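## Task

On the fiber panel, pick the LC port in the rightmost column (column 6 of 6), in the sixth of ten blocks counting down, at the third of four holes counting down. Remove the dust plug from that port only and set it in the tray. Inspect the port with the probe. As long as the latest inspection shows dirt, clean that same port and no other: take the cleaner out of its holder and insert it fully, until its body bottoms out. The job is complete when the final inspection shows a clean end face, the probe is withdrawn and the cleaner is back in its holder. The probe only captures an image, which appears on the panel's phone, while it is fully inserted and held motionless. Unlatching a plug or pressing hard on one, bending the cleaner's tip, or shoving the robot hard into the panel may count as failure. The robot toppling or finishing tilted is a failure.

## Robot and tools

ROBOT. A LinearBot: an omnidirectional base with a column about 1.7 m high. A carriage slides on the column (lift_m) and holds two identical six-joint arms, left and right, each with a two-finger gripper. Arm bases sit about 0.57 m + lift_m above the floor; carriage parts extend about 0.15 m below them. Reach is about 0.78 m from the shoulder but only about 0.38 m downward. A hand is about 0.16 m long and 0.1 m wide (0.14 m open); fingertips taper to about 5 mm thick. Parked arm: joints 1-6 = 0, 0.05, 0.05, 1.45, 0, 0. Cameras: carriage_camera (fixed, forward, tilted about 20 degrees down), left_wrist_camera and right_wrist_camera (looking past the fingertips).

FRAMES. All positions are in metres. Base frame: origin on the floor below the base centre, x forward, y left, z up. left_hand and right_hand readings give the point between the finger pads in this frame; quat_wxyz rotates base axes to hand axes (hand z along the fingers, y the opening direction; hand pointing straight up with joints 1, 5, 6 at 0 is (1,0,0,0)). base_odometry is in the frame the base had at scene start, built only from wheel turns (slip counts as travel); heading in rad, left positive, -3.142 to 3.142. Hand readings can be off, usually the true hand is lower, more so at long reach.

TOOL move. Every argument except cameras forms one action; omit all of them to just get the state and images. base: an object with exactly one key, each an offset from where the base last reported itself: translate_m (forward +, -2 to 2 m), strafe_m (left +, -2 to 2 m), rotate_rad (counter-clockwise +, -6.3 to 6.3 rad). joints: one object for both arms, keyed by joint name, each an absolute target: lift_m 0 to 1 m; left_/right_joint1_rad -2.617 to 3.054 (yaw about vertical, 0 forward, + left); joint2_rad 0 to 3.141 (shoulder: 0 upper arm back and level, 1.57 up, 3.14 forward); joint3_rad 0 to 3.141 (elbow, 0 folded, 3.14 straight); joint4_rad -1.57 to 1.57 (wrist pitch, + lifts fingertips); joint5_rad -1.57 to 1.57 (wrist yaw, + turns fingertips to the right, opposite to joint 1); joint6_rad -2.094 to 2.094 (roll, + clockwise seen from forearm); left_/right_gripper_m 0 to 0.093 (pad gap in m). speeds caps top speed for this action only: translate_m and strafe_m 0.02-0.5 m/s, rotate_rad 0.05-1.57 rad/s, lift_m 0.08-0.25 m/s (defaults are the maxima). min_time_s 0.1-8 s sets the shortest duration of each arm and gripper motion. cameras: list of names or ["all"]; [] for none; an unknown name invalidates the call. All motions start together. A joint you leave out can still be driving toward an earlier target.

RESULTS. The move line reads done, or the worst status: off_target (resting short, may still push), contact_stop or time_out (base stops after 14 s; target dropped, holds position), not_followed (an arm's targets withheld by the self-collision check; gripper still acts). on_its_own lists uncommanded activity; its held at values are targets, not readings. motor_effort gives percent of maximum with peak in brackets; drive_wheels sign is meaningless. A steadily falling lift effort while lowering means a hand is resting on something. Joint torques are rough and offset. MOTOR HOT appears at 75 C; at 100 C that arm goes limp for 30-60 s (OVER-TEMPERATURE FAULT, keys say limit_stop_at_motor_heat; resend targets afterwards). The pictures line names the images in order; images may lag the state slightly. Gripper readings on a hard part can show a few mm narrower than the part; shut on nothing reads 0-0.003. A gripper holding firmly may say off_target. To release, command well above the reading.

OTHER TOOLS. wait: seconds 0 to 10, optional cameras; commands nothing. zoom_image: camera name and region [x0, y0, x1, y1] in pixels of that camera's latest image (896x504, origin top-left, at most 504 by 504). finished_scene: scene number; ends the scene irreversibly and usually reports success. If a move or wait is refused (out-of-range value) or a stop interrupts it, later move, wait and finished_scene calls in the same reply are skipped; an invalid call (unknown key) does not skip them.

CAUTIONS. The sim keeps running while you think; the robot holds its last command. Arms have no contact stop: blocked, they keep pressing, spring to target when free, and overheat. Stretched or loaded arms heat within minutes; park them to cool. Never let the arms hit or squeeze each other; a hard press ends the scene. To recover from not_followed, resend one arm's current readings with joint 1 turned away, then the other in a later action. Arm moves of 0.1 m or more may bow a couple of cm off line; min_time_s reduces this. Base contact stops can trigger falsely or miss; after one, back off about 0.2 m. Tipping risk rises with a high carriage, outstretched or loaded arms, pushing or pulling, and sudden stops; rising hand z without commands means the robot is leaning. Do not drive away from something a hand holds. Avoid drops, slams and hard pushes on the panel, plugs or cleaner; do not unlatch plugs. Odometry can drift a degree or two after turns. Camera calibrations are approximate; wrist-camera poses follow joint readings and inherit their error.

Each tool is called after "Call:" as name([rows], argument=value, ...), one row to a line, values as JSON.

## Session

Call:
move()

Scene clock: 0.00 s.
Joint torques (N m): no reading
base_odometry: x=+0.000 y=+0.000 heading=+0.000
base_status: not commanded
joint_positions: lift_m=+0.254 left_joint1_rad=-0.576 left_joint2_rad=+1.223 left_joint3_rad=+0.845 left_joint4_rad=+0.546 left_joint5_rad=+0.197 left_joint6_rad=-0.034 left_gripper_m=+0.09396 right_joint1_rad=+0.507 right_joint2_rad=+1.192 right_joint3_rad=+0.781 right_joint4_rad=+0.287 right_joint5_rad=+0.529 right_joint6_rad=+0.026 right_gripper_m=+0.04693
joint_status: not commanded
motor_effort: lift_m=+34 drive_wheels=+1
left_hand: x=+0.5573 y=+0.0478 z=+1.2242 quat_wxyz=(+0.706, +0.244, +0.599, -0.289) (m; base frame)
right_hand: x=+0.6094 y=-0.1914 z=+1.1443 quat_wxyz=(+0.668, -0.004, +0.744, -0.021) (m; base frame)
pictures: carriage_camera, left_wrist_camera, right_wrist_camera

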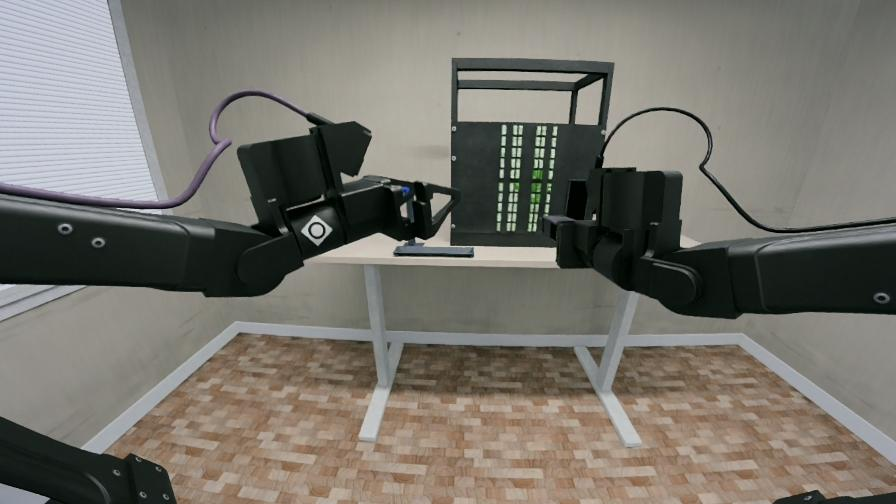

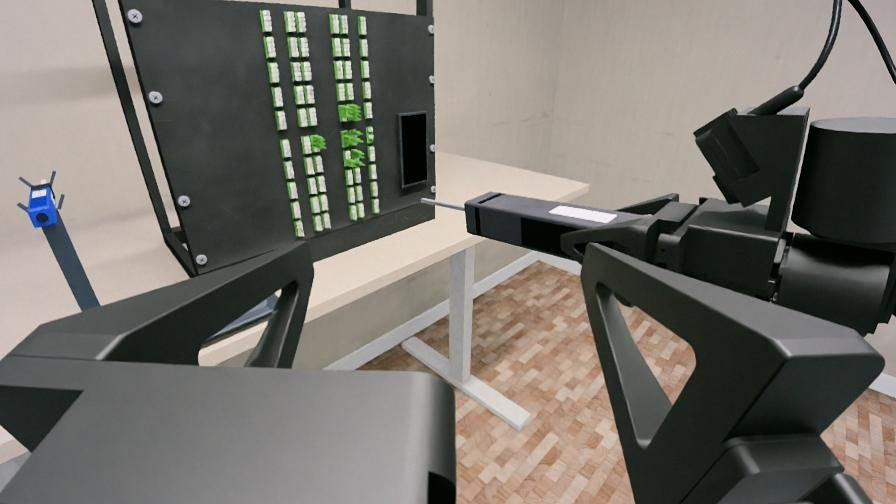

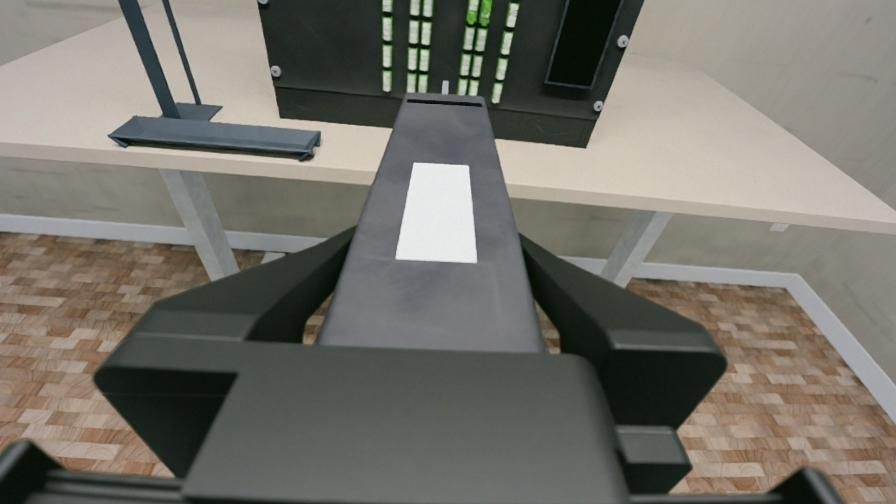

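Call:
zoom_image(camera="left_wrist_camera", region=[240, 0, 450, 250])

Call:
zoom_image(camera="left_wrist_camera", region=[0, 150, 300, 350])

Call:
zoom_image(camera="carriage_camera", region=[350, 40, 700, 290])

Call:
zoom_image(camera="left_wrist_camera", region=[310, 90, 410, 170])

Call:
zoom_image(camera="right_wrist_camera", region=[90, 0, 590, 300])

Scaled by 2.016 from the camera's 896x504 image, which has a finer 1280x720 frame.

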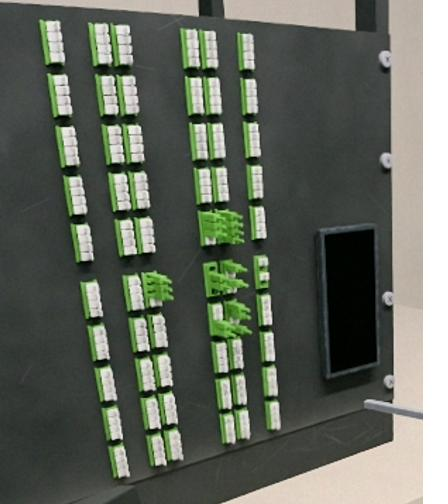

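Scaled by 1.680 from the camera's 896x504 image, which has a finer 1280x720 frame.

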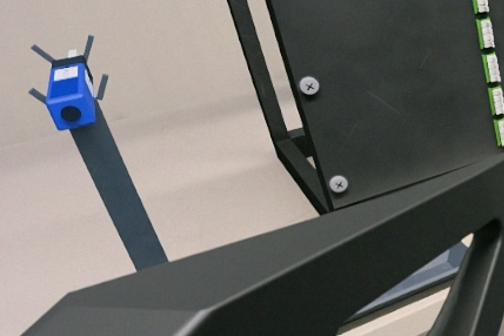

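Scaled by 1.440 from the camera's 896x504 image, which has a finer 1280x720 frame.

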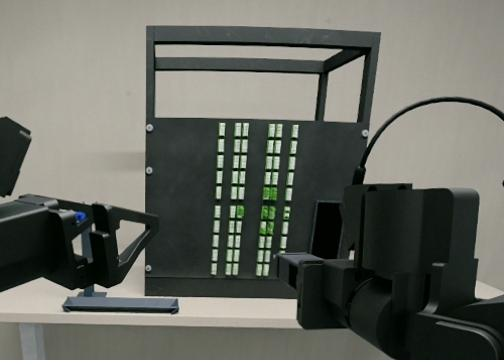

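Scaled by 5.040 from the camera's 896x504 image, which has a finer 1280x720 frame.

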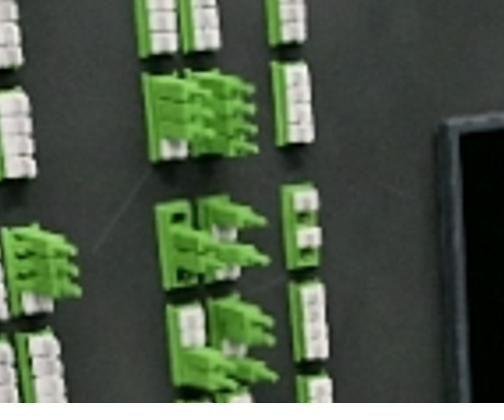

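Scaled by 1.008 from the camera's 896x504 image, which has a finer 1280x720 frame.

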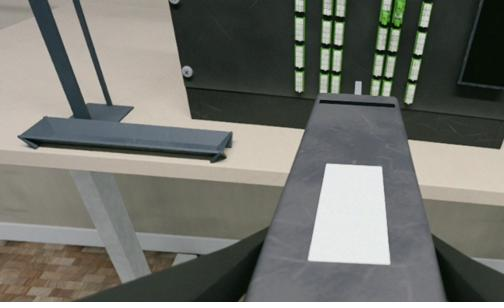

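Call:
move(base={"strafe_m":-0.33}, speeds={"strafe_m":0.2})

Call:
move(base={"translate_m":0.2}, joints={"right_joint1_rad":0.0,"left_joint1_rad":0.0}, speeds={"translate_m":0.1}, min_time_s=3)

Scene clock: 29.97 s.
Joint torques (N m): left_arm=[0.01 -4.77 6.58 1.77 -0.01 -0.03] | right_arm=[0.25 -4.68 7.54 2.89 0.05 0.05]
move: done
base_odometry: x=+0.000 y=-0.330 heading=+0.000
base_status: done
joint_positions: lift_m=+0.254 left_joint1_rad=-0.576 left_joint2_rad=+1.223 left_joint3_rad=+0.845 left_joint4_rad=+0.546 left_joint5_rad=+0.197 left_joint6_rad=-0.034 left_gripper_m=+0.09396 right_joint1_rad=+0.507 right_joint2_rad=+1.197 right_joint3_rad=+0.781 right_joint4_rad=+0.284 right_joint5_rad=+0.528 right_joint6_rad=+0.026 right_gripper_m=+0.04693
joint_status: not commanded
motor_effort: lift_m=+34(34) drive_wheels=-1(11)
left_hand: x=+0.5572 y=+0.0477 z=+1.2242 quat_wxyz=(+0.706, +0.244, +0.599, -0.289) (m; base frame)
right_hand: x=+0.6100 y=-0.1908 z=+1.1420 quat_wxyz=(+0.666, -0.006, +0.746, -0.022) (m; base frame)
pictures: carriage_camera, left_wrist_camera, right_wrist_camera
camera_calibration:
left_wrist_camera: T_world_to_cam=[[-0.70815, -0.705919, 0.0142081, 0.414947], [-0.306112, 0.288822, -0.907126, 1.27468], [0.636254, -0.64673, -0.42062, 0.317567], [0, 0, 0, 1]] pos_world=[0.481987, 0.130143, 1.28398]
right_wrist_camera: T_world_to_cam=[[-0.00586282, -0.995894, 0.0903356, -0.296046], [-0.683667, -0.0619347, -0.727161, 1.23472], [0.729771, -0.0660227, -0.680497, 0.443798], [0, 0, 0, 1]] pos_world=[0.518531, -0.189058, 1.22659]

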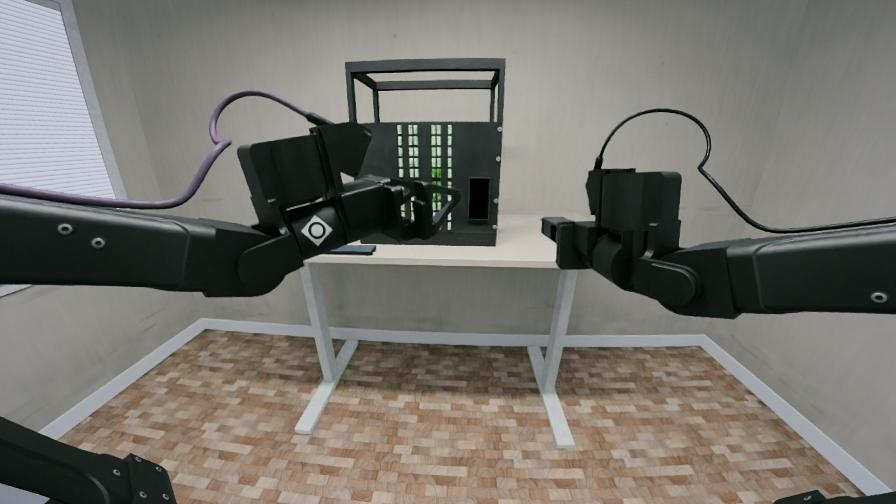

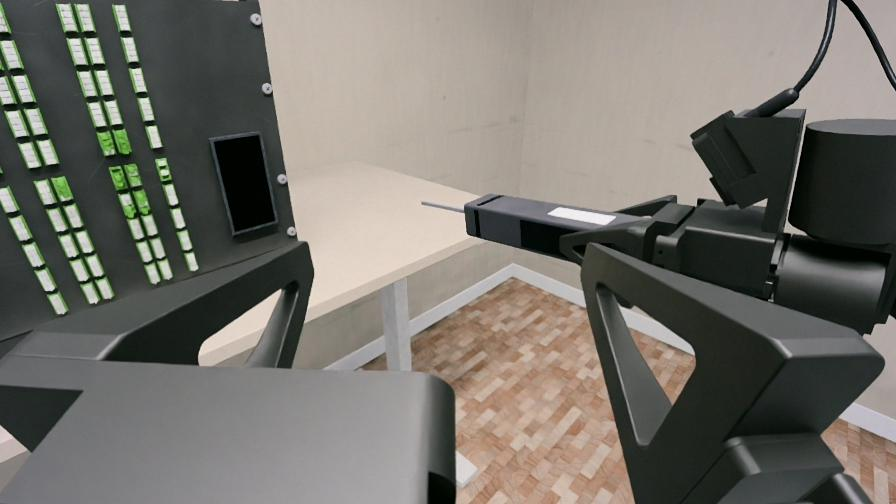

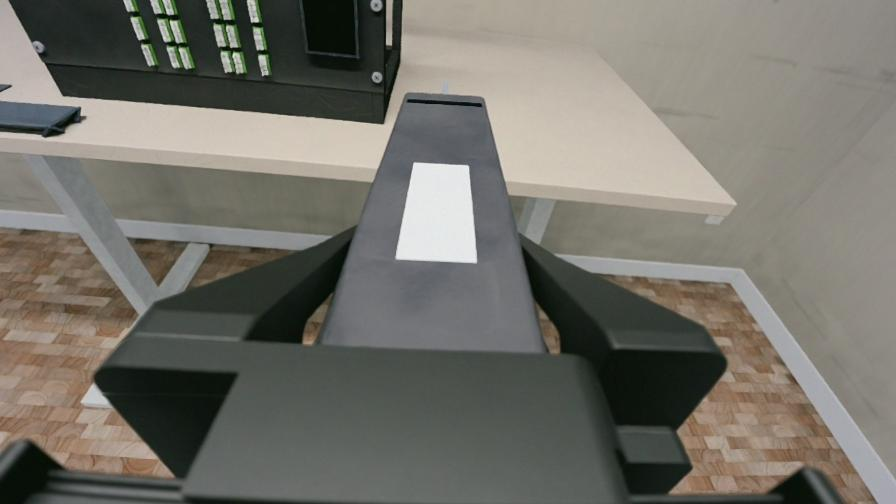

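Scene clock: 33.27 s.
Joint torques (N m): left_arm=[0.84 -4.72 6.52 1.78 -0.02 -0.06] | right_arm=[-0.39 -4.86 7.54 2.91 0.05 0.05]
move: done
base_odometry: x=+0.200 y=-0.330 heading=+0.000
base_status: done
joint_positions: lift_m=+0.254 left_joint1_rad=-0.006 left_joint2_rad=+1.223 left_joint3_rad=+0.845 left_joint4_rad=+0.546 left_joint5_rad=+0.198 left_joint6_rad=-0.034 left_gripper_m=+0.09396 right_joint1_rad=+0.006 right_joint2_rad=+1.198 right_joint3_rad=+0.781 right_joint4_rad=+0.282 right_joint5_rad=+0.528 right_joint6_rad=+0.026 right_gripper_m=+0.04693
joint_status: all done
motor_effort: lift_m=+34(34) drive_wheels=-2(11)
left_hand: x=+0.6434 y=+0.2687 z=+1.2242 quat_wxyz=(+0.759, +0.067, +0.643, -0.079) (m; base frame)
right_hand: x=+0.6177 y=-0.3909 z=+1.1410 quat_wxyz=(+0.638, +0.179, +0.725, -0.186) (m; base frame)
pictures: carriage_camera, left_wrist_camera, right_wrist_camera
camera_calibration:
left_wrist_camera: T_world_to_cam=[[-0.216076, -0.976273, 0.0142203, 0.388019], [-0.413622, 0.0783334, -0.907073, 1.36292], [0.884437, -0.201878, -0.420734, 0.126506], [0, 0, 0, 1]] pos_world=[0.535689, 0.297589, 1.28398]
right_wrist_camera: T_world_to_cam=[[-0.483037, -0.870751, 0.0920181, -0.153436], [-0.631961, 0.27396, -0.724963, 1.32365], [0.606053, -0.408336, -0.682614, 0.369293], [0, 0, 0, 1]] pos_world=[0.538567, -0.345436, 1.2258]

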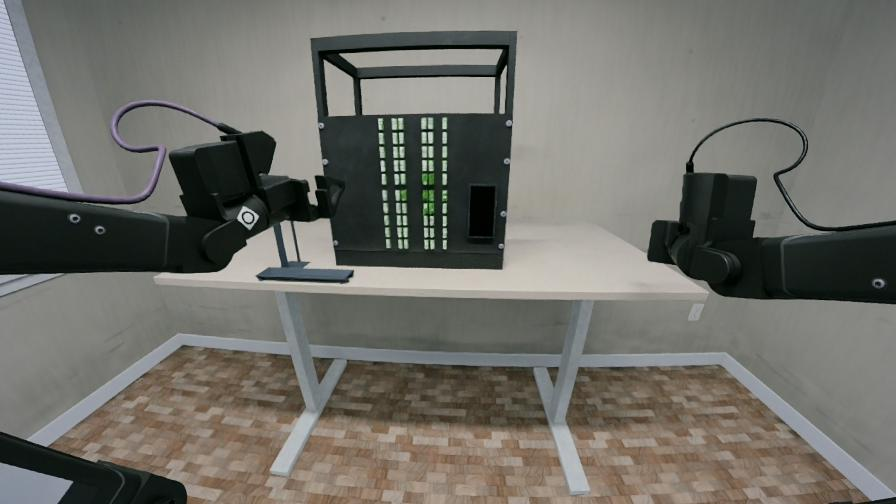

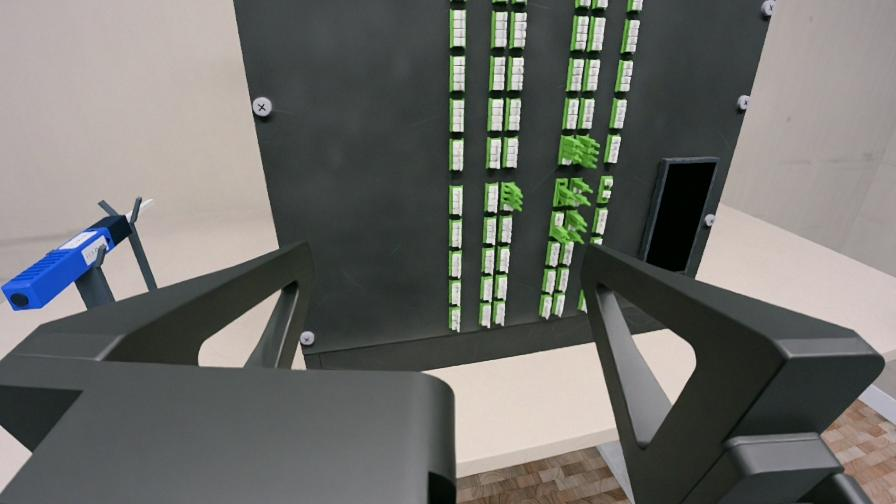

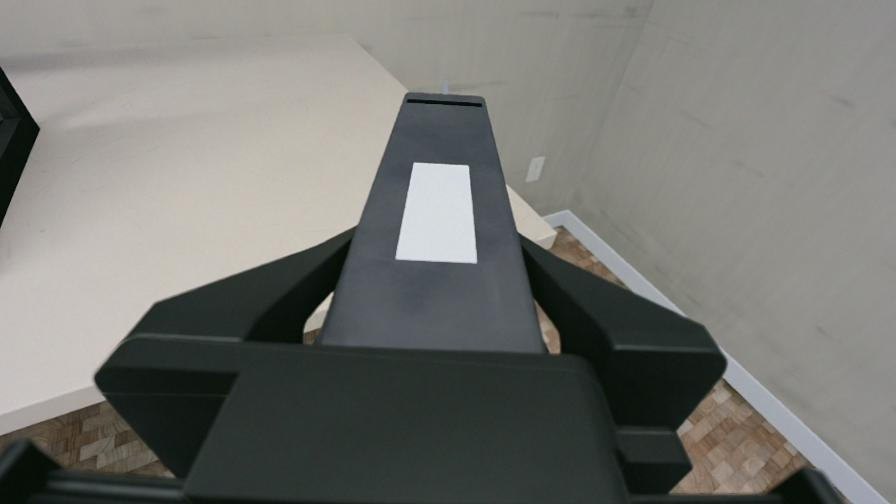

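Call:
zoom_image(camera="carriage_camera", region=[310, 100, 530, 280])

Call:
zoom_image(camera="left_wrist_camera", region=[540, 130, 640, 250])

Call:
zoom_image(camera="left_wrist_camera", region=[0, 180, 200, 320])

Scaled by 2.291 from the camera's 896x504 image, which has a finer 1280x720 frame.

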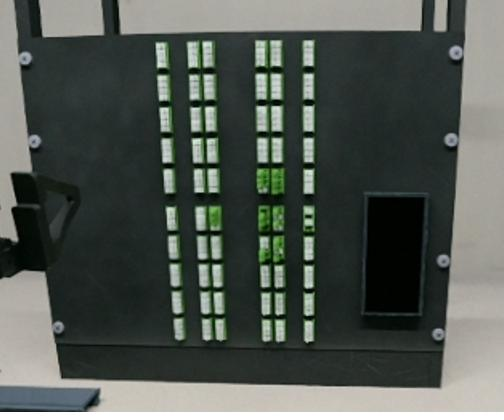

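Scaled by 4.200 from the camera's 896x504 image, which has a finer 1280x720 frame.

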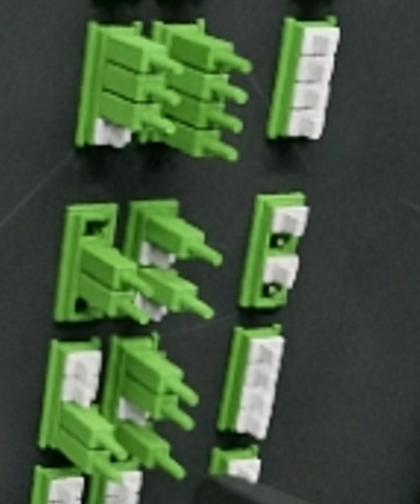

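Scaled by 2.520 from the camera's 896x504 image, which has a finer 1280x720 frame.

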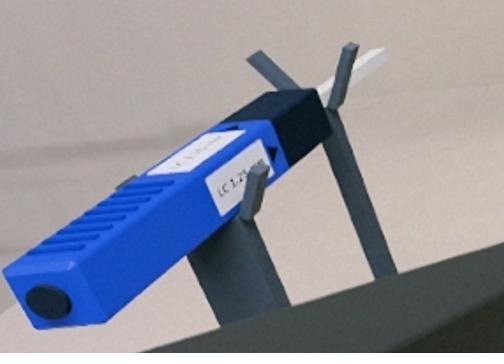

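Call:
move(base={"translate_m":0.08}, joints={"right_joint5_rad":0.0,"left_joint1_rad":-0.3,"left_joint5_rad":-0.3,"left_joint4_rad":0.4,"left_joint2_rad":1.05,"left_joint3_rad":0.7,"left_joint6_rad":0}, speeds={"translate_m":0.1}, min_time_s=3)

Scene clock: 68.77 s.
Joint torques (N m): left_arm=[-0.51 -4.57 5.5 1.68 -0.13 0.05] | right_arm=[-0.39 -4.94 7.62 3.05 -0.11 0.04]
move: done
base_odometry: x=+0.280 y=-0.331 heading=-0.001
base_status: done
joint_positions: lift_m=+0.254 left_joint1_rad=-0.293 left_joint2_rad=+1.063 left_joint3_rad=+0.714 left_joint4_rad=+0.413 left_joint5_rad=-0.285 left_joint6_rad=-0.007 left_gripper_m=+0.09396 right_joint1_rad=+0.006 right_joint2_rad=+1.199 right_joint3_rad=+0.781 right_joint4_rad=+0.280 right_joint5_rad=+0.010 right_joint6_rad=+0.026 right_gripper_m=+0.04693
joint_status: all done
motor_effort: lift_m=+34(34) drive_wheels=-2(12)
left_hand: x=+0.6034 y=+0.2417 z=+1.1881 quat_wxyz=(+0.728, -0.006, +0.685, -0.012) (m; base frame)
right_hand: x=+0.6406 y=-0.3048 z=+1.1370 quat_wxyz=(+0.657, +0.011, +0.754, +0.007) (m; base frame)
pictures: carriage_camera, left_wrist_camera, right_wrist_camera
camera_calibration:
left_wrist_camera: T_world_to_cam=[[-0.01842, -0.999048, 0.0395453, 0.209697], [-0.513115, -0.0245004, -0.85797, 1.34226], [0.858122, -0.0360951, -0.512176, 0.225718], [0, 0, 0, 1]] pos_world=[0.498905, 0.250531, 1.25894]
right_wrist_camera: T_world_to_cam=[[0.00856332, -0.999639, 0.0254635, -0.345484], [-0.700037, -0.0241766, -0.713697, 1.25167], [0.714055, -0.0117138, -0.699991, 0.459285], [0, 0, 0, 1]] pos_world=[0.551218, -0.309718, 1.2236]

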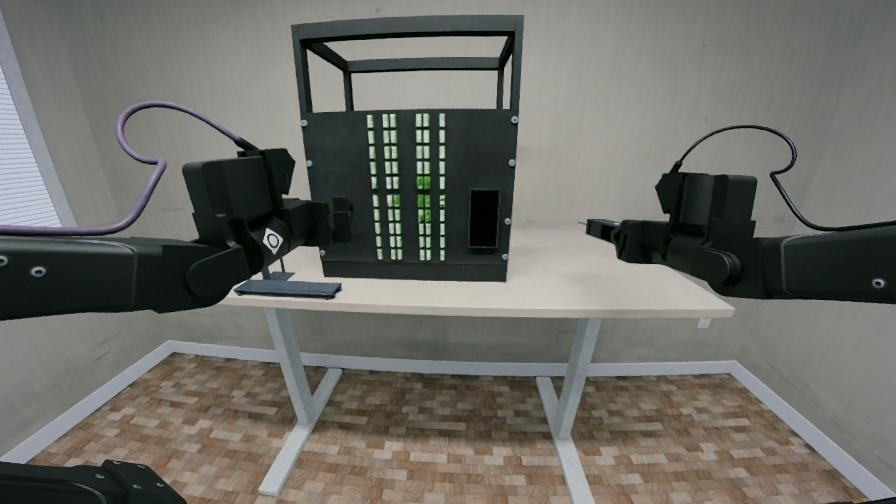

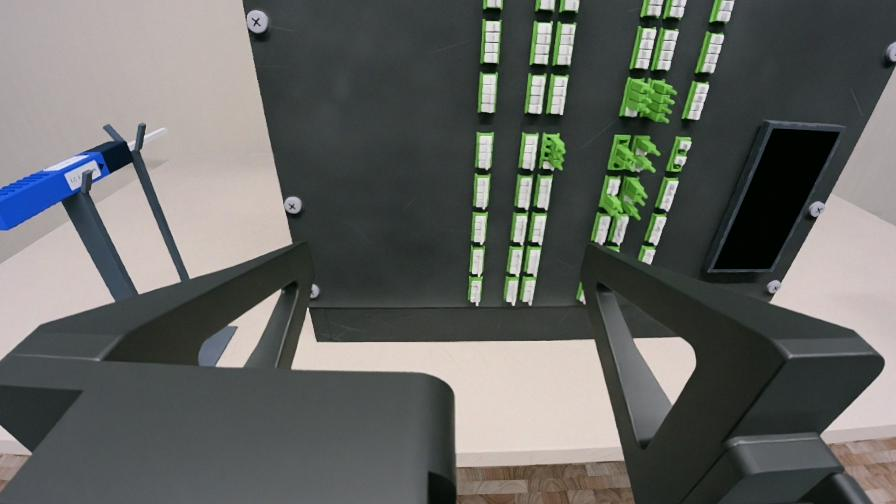

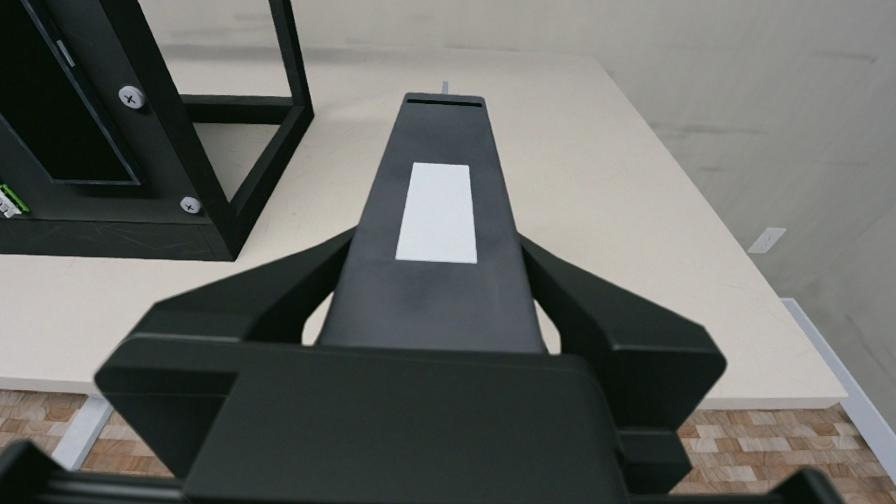

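Call:
zoom_image(camera="carriage_camera", region=[400, 170, 480, 230])

Call:
zoom_image(camera="left_wrist_camera", region=[600, 120, 720, 220])

Scaled by 6.300 from the camera's 896x504 image, which has a finer 1280x720 frame.

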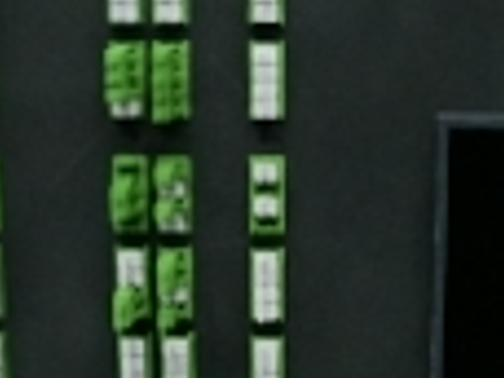

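Scaled by 4.200 from the camera's 896x504 image, which has a finer 1280x720 frame.

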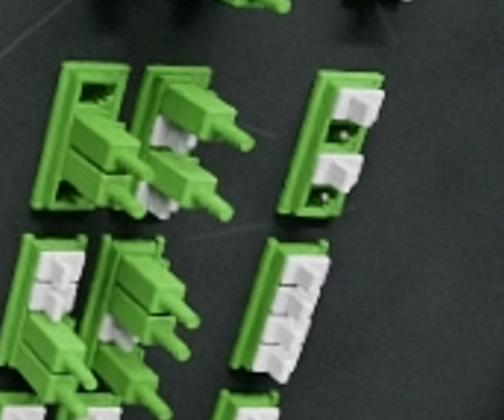

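Call:
move(joints={"left_joint1_rad":-0.791,"left_joint5_rad":-0.791,"left_joint4_rad":0.559,"left_joint2_rad":1.734,"left_joint3_rad":1.175,"left_joint6_rad":1.571,"left_gripper_m":0.02}, min_time_s=4)

Scene clock: 96.40 s.
Joint torques (N m): left_arm=[-0.59 -8.2 8.66 1.84 -0.22 -0.09] | right_arm=[-0.39 -4.94 7.62 3.07 -0.09 0.04]
move: done
base_odometry: x=+0.280 y=-0.331 heading=-0.001
base_status: not commanded
joint_positions: lift_m=+0.254 left_joint1_rad=-0.785 left_joint2_rad=+1.723 left_joint3_rad=+1.143 left_joint4_rad=+0.544 left_joint5_rad=-0.777 left_joint6_rad=+1.563 left_gripper_m=+0.02008 right_joint1_rad=+0.006 right_joint2_rad=+1.199 right_joint3_rad=+0.781 right_joint4_rad=+0.278 right_joint5_rad=+0.007 right_joint6_rad=+0.026 right_gripper_m=+0.04693
joint_status: all done
motor_effort: lift_m=+34(34) drive_wheels=-2(2)
left_hand: x=+0.6598 y=+0.0415 z=+1.1395 quat_wxyz=(+0.491, +0.513, +0.500, +0.496) (m; base frame)
right_hand: x=+0.6406 y=-0.3044 z=+1.1366 quat_wxyz=(+0.656, +0.010, +0.755, +0.008) (m; base frame)
pictures: carriage_camera, left_wrist_camera, right_wrist_camera
camera_calibration:
left_wrist_camera: T_world_to_cam=[[-0.0342999, 0.00251666, -0.999408, 1.16539], [-0.557172, 0.830126, 0.0212126, 0.316361], [0.829688, 0.55757, -0.027071, -0.413428], [0, 0, 0, 1]] pos_world=[0.559256, -0.0350373, 1.1468]
right_wrist_camera: T_world_to_cam=[[0.0107945, -0.999626, 0.0251073, -0.346072], [-0.701106, -0.0254692, -0.712602, 1.25045], [0.712976, -0.00991066, -0.701119, 0.461606], [0, 0, 0, 1]] pos_world=[0.551321, -0.30952, 1.2234]

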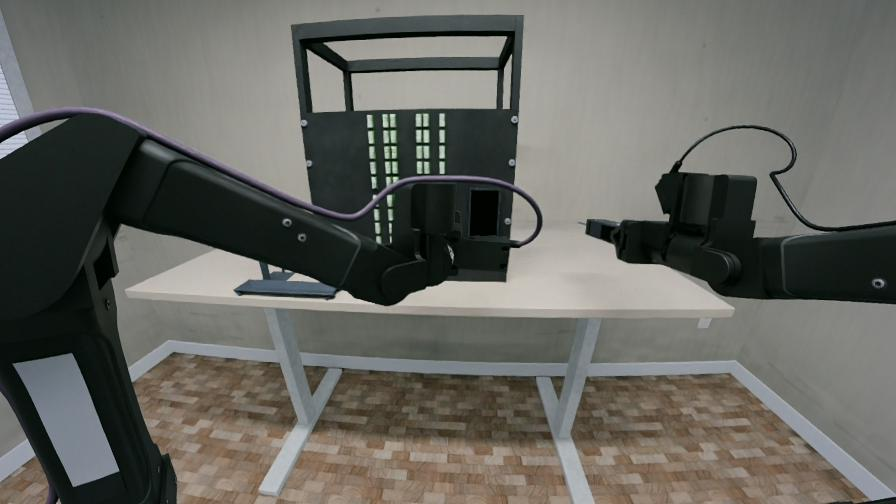

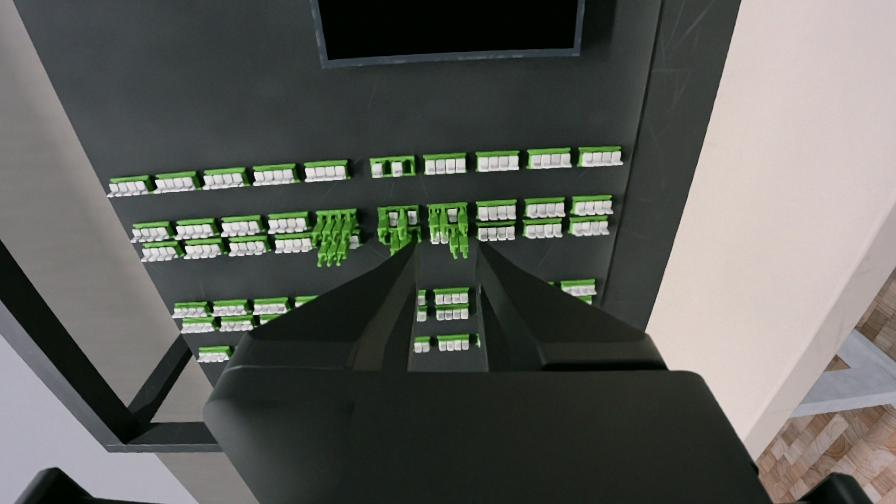

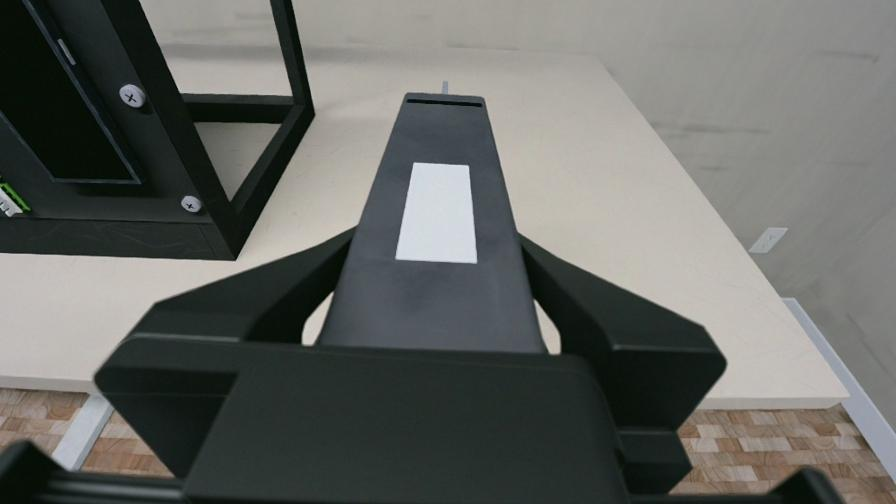

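Call:
zoom_image(camera="left_wrist_camera", region=[350, 130, 550, 280])

Scaled by 2.520 from the camera's 896x504 image, which has a finer 1280x720 frame.

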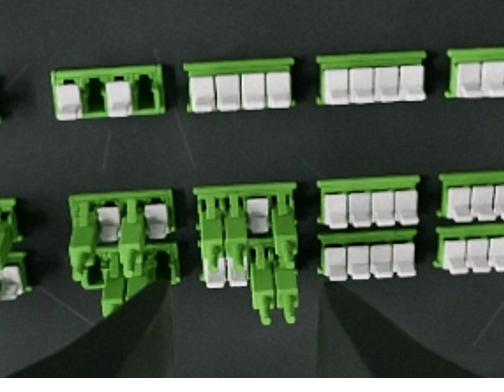

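Call:
move(joints={"lift_m":0.275,"left_joint1_rad":-0.724,"left_joint5_rad":-0.732,"left_joint4_rad":0.575,"left_joint2_rad":1.829,"left_joint3_rad":1.29,"left_joint6_rad":1.54,"left_gripper_m":0.012}, min_time_s=3)

Call:
zoom_image(camera="left_wrist_camera", region=[330, 80, 580, 280])

Scene clock: 124.20 s.
Joint torques (N m): left_arm=[0.69 -8.92 8.75 1.89 0.16 -0.2] | right_arm=[-0.39 -5.19 8.25 3.14 -0.09 0.04]
move: done
base_odometry: x=+0.280 y=-0.331 heading=-0.001
base_status: not commanded
joint_positions: lift_m=+0.275 left_joint1_rad=-0.730 left_joint2_rad=+1.817 left_joint3_rad=+1.258 left_joint4_rad=+0.560 left_joint5_rad=-0.746 left_joint6_rad=+1.547 left_gripper_m=+0.01209 right_joint1_rad=+0.006 right_joint2_rad=+1.201 right_joint3_rad=+0.773 right_joint4_rad=+0.271 right_joint5_rad=+0.007 right_joint6_rad=+0.026 right_gripper_m=+0.04693
joint_status: all done
motor_effort: lift_m=+33(42) drive_wheels=-2(3)
left_hand: x=+0.6931 y=+0.0428 z=+1.1676 quat_wxyz=(+0.502, +0.490, +0.510, +0.498) (m; base frame)
right_hand: x=+0.6401 y=-0.3044 z=+1.1505 quat_wxyz=(+0.649, +0.010, +0.760, +0.007) (m; base frame)
pictures: carriage_camera, left_wrist_camera, right_wrist_camera
camera_calibration:
carriage_camera: T_world_to_cam=[[0.0471794, -0.998877, 0.00432653, -0.0144709], [-0.351189, -0.020642, -0.936077, 1.26159], [0.935115, 0.0426441, -0.351769, 0.317132], [0, 0, 0, 1]] pos_world=[0.147185, -0.00193668, 1.29257]
left_wrist_camera: T_world_to_cam=[[-0.00729023, -0.0397735, -0.999182, 1.17747], [-0.576742, 0.816436, -0.0282911, 0.405149], [0.816894, 0.576064, -0.0288911, -0.430746], [0, 0, 0, 1]] pos_world=[0.594124, -0.0358094, 1.17552]
right_wrist_camera: T_world_to_cam=[[0.0113153, -0.999624, 0.024978, -0.346595], [-0.713791, -0.0255683, -0.699892, 1.25334], [0.700267, -0.00990957, -0.713812, 0.494341], [0, 0, 0, 1]] pos_world=[0.552376, -0.30952, 1.23873]

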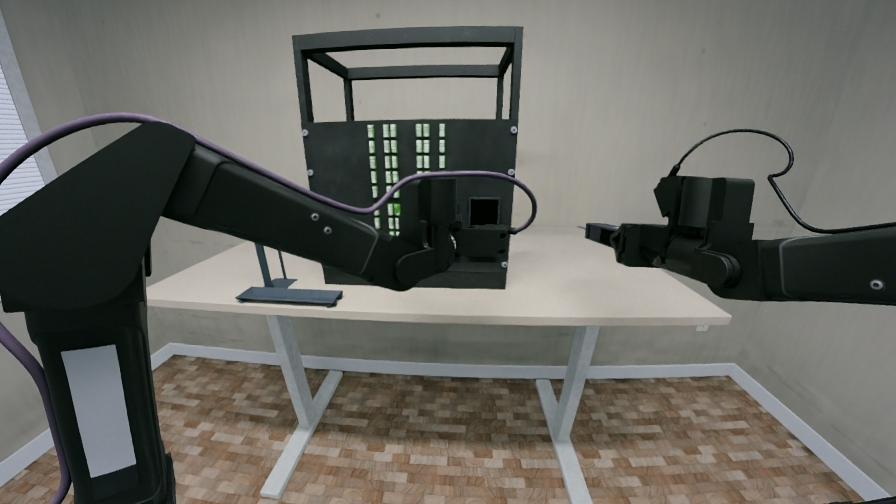

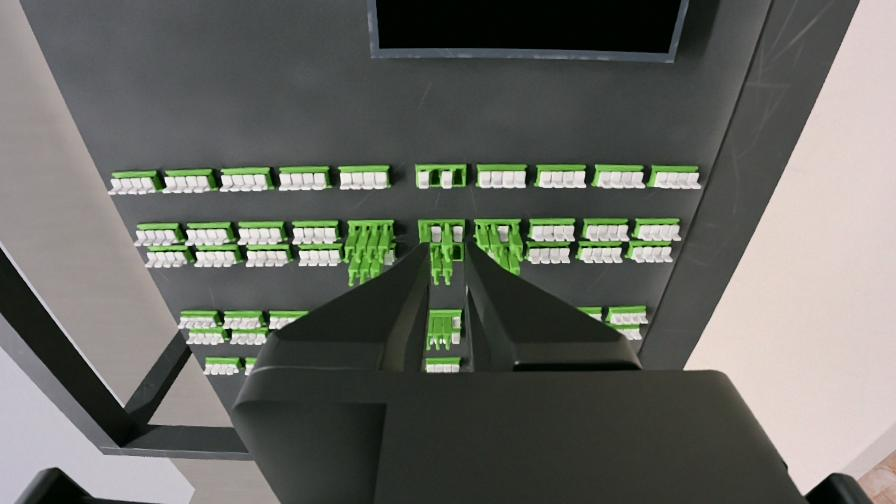

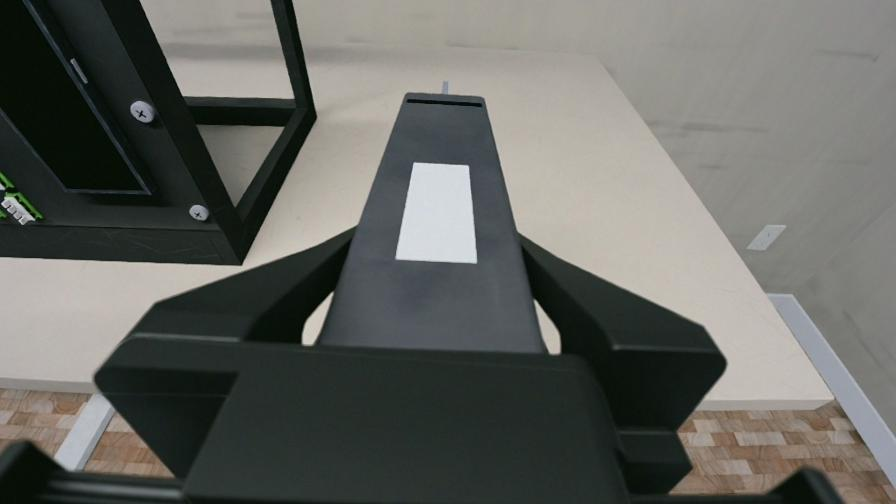

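Scaled by 2.016 from the camera's 896x504 image, which has a finer 1280x720 frame.

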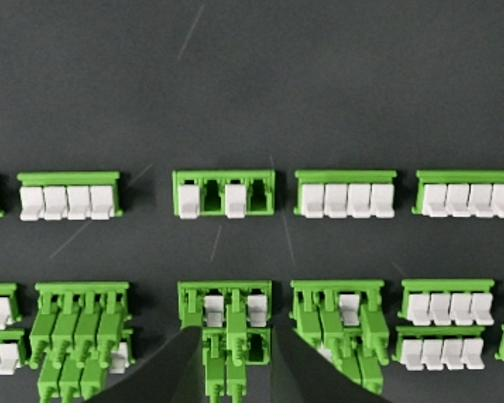

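Call:
move(joints={"left_joint1_rad":-0.647,"left_joint5_rad":-0.642,"left_joint4_rad":0.531,"left_joint2_rad":1.937,"left_joint3_rad":1.441,"left_joint6_rad":1.54}, min_time_s=3)

Call:
zoom_image(camera="left_wrist_camera", region=[370, 130, 520, 280])

Scene clock: 136.87 s.
Joint torques (N m): left_arm=[0.59 -9.95 8.84 1.63 0.16 -0.23] | right_arm=[-0.38 -5.19 8.27 3.14 -0.09 0.04]
move: done
base_odometry: x=+0.280 y=-0.331 heading=-0.001
base_status: not commanded
joint_positions: lift_m=+0.275 left_joint1_rad=-0.653 left_joint2_rad=+1.924 left_joint3_rad=+1.409 left_joint4_rad=+0.544 left_joint5_rad=-0.656 left_joint6_rad=+1.547 left_gripper_m=+0.01209 right_joint1_rad=+0.006 right_joint2_rad=+1.201 right_joint3_rad=+0.773 right_joint4_rad=+0.271 right_joint5_rad=+0.007 right_joint6_rad=+0.026 right_gripper_m=+0.04693
joint_status: all done
motor_effort: lift_m=+33(33) drive_wheels=+3(3)
left_hand: x=+0.7366 y=+0.0458 z=+1.1753 quat_wxyz=(+0.515, +0.483, +0.505, +0.496) (m; base frame)
right_hand: x=+0.6401 y=-0.3044 z=+1.1505 quat_wxyz=(+0.649, +0.010, +0.760, +0.007) (m; base frame)
pictures: carriage_camera, left_wrist_camera, right_wrist_camera
camera_calibration:
carriage_camera: T_world_to_cam=[[0.0471794, -0.998877, 0.00432653, -0.0144709], [-0.351189, -0.020642, -0.936077, 1.26159], [0.935115, 0.0426441, -0.351769, 0.317132], [0, 0, 0, 1]] pos_world=[0.147185, -0.00193668, 1.29257]
left_wrist_camera: T_world_to_cam=[[0.0137633, -0.0563797, -0.998315, 1.16989], [-0.565224, 0.82315, -0.0542798, 0.449784], [0.824822, 0.565019, -0.020538, -0.482961], [0, 0, 0, 1]] pos_world=[0.636484, -0.031399, 1.18242]
right_wrist_camera: T_world_to_cam=[[0.0113153, -0.999624, 0.024978, -0.346595], [-0.713791, -0.0255683, -0.699892, 1.25334], [0.700267, -0.00990957, -0.713812, 0.494341], [0, 0, 0, 1]] pos_world=[0.552376, -0.30952, 1.23873]

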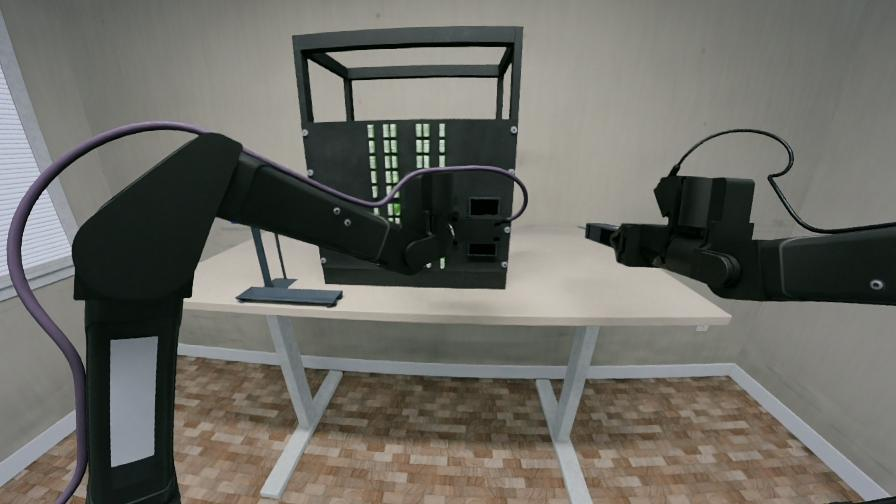

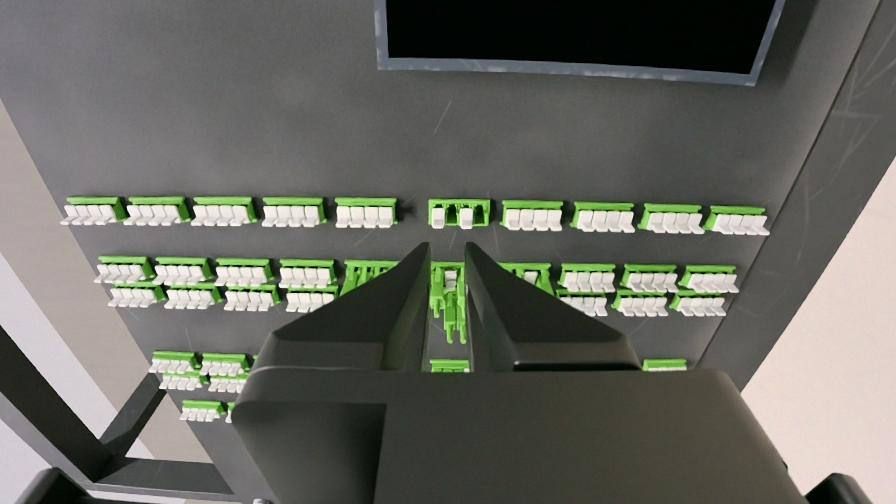

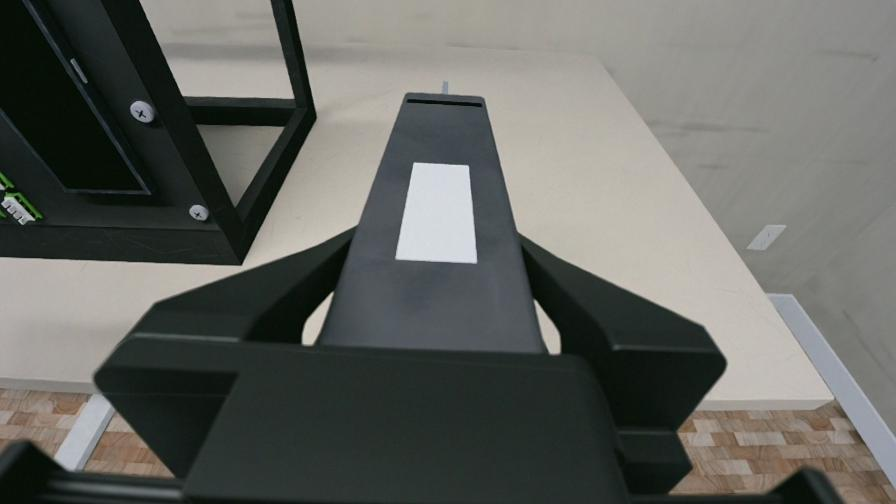

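Scaled by 3.360 from the camera's 896x504 image, which has a finer 1280x720 frame.

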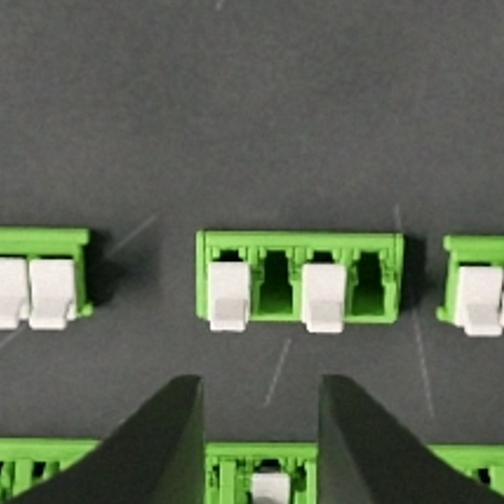

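Call:
move(joints={"left_joint1_rad":-0.613,"left_joint5_rad":-0.605,"left_joint4_rad":0.494,"left_joint2_rad":1.956,"left_joint3_rad":1.467,"left_joint6_rad":1.54,"left_gripper_m":0.011}, min_time_s=2, cameras=["left_wrist_camera"])

Call:
zoom_image(camera="left_wrist_camera", region=[370, 150, 520, 300])

Scene clock: 150.83 s.
Joint torques (N m): left_arm=[0.73 -10.09 9.03 1.63 0.15 -0.17] | right_arm=[-0.39 -5.2 8.27 3.14 -0.09 0.04]
move: done
base_odometry: x=+0.280 y=-0.331 heading=-0.001
base_status: not commanded
joint_positions: lift_m=+0.275 left_joint1_rad=-0.619 left_joint2_rad=+1.943 left_joint3_rad=+1.434 left_joint4_rad=+0.506 left_joint5_rad=-0.619 left_joint6_rad=+1.547 left_gripper_m=+0.01109 right_joint1_rad=+0.006 right_joint2_rad=+1.201 right_joint3_rad=+0.773 right_joint4_rad=+0.271 right_joint5_rad=+0.007 right_joint6_rad=+0.026 right_gripper_m=+0.04693
joint_status: all done
motor_effort: lift_m=+33(33) drive_wheels=+3(3)
left_hand: x=+0.7495 y=+0.0539 z=+1.1688 quat_wxyz=(+0.505, +0.495, +0.506, +0.494) (m; base frame)
right_hand: x=+0.6401 y=-0.3044 z=+1.1505 quat_wxyz=(+0.649, +0.010, +0.760, +0.007) (m; base frame)
pictures: left_wrist_camera
camera_calibration:
left_wrist_camera: T_world_to_cam=[[-0.0106913, -0.037911, -0.999224, 1.18208], [-0.563677, 0.825608, -0.0252928, 0.414854], [0.825926, 0.562969, -0.0301963, -0.487748], [0, 0, 0, 1]] pos_world=[0.649326, -0.0231056, 1.17692]

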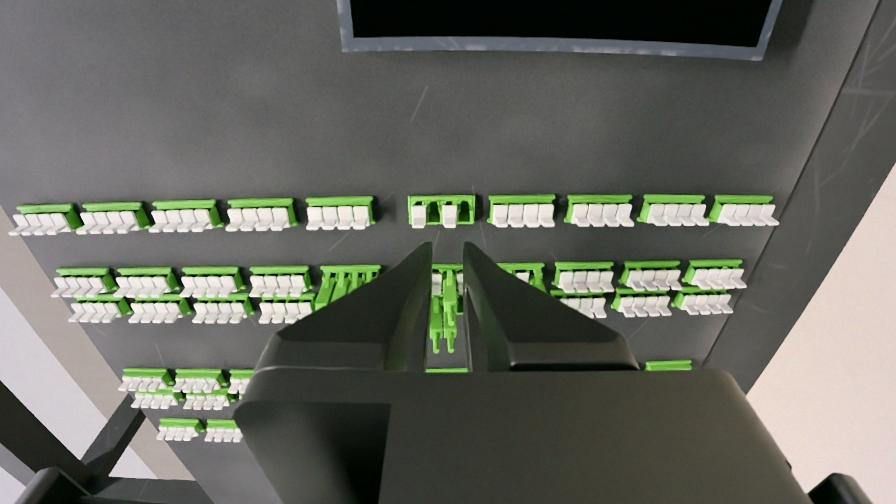

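Scaled by 3.360 from the camera's 896x504 image, which has a finer 1280x720 frame.

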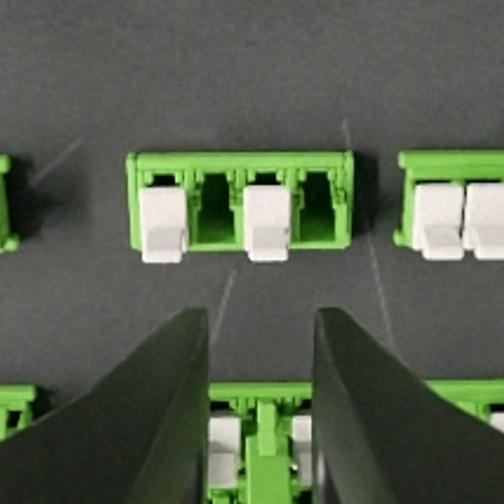

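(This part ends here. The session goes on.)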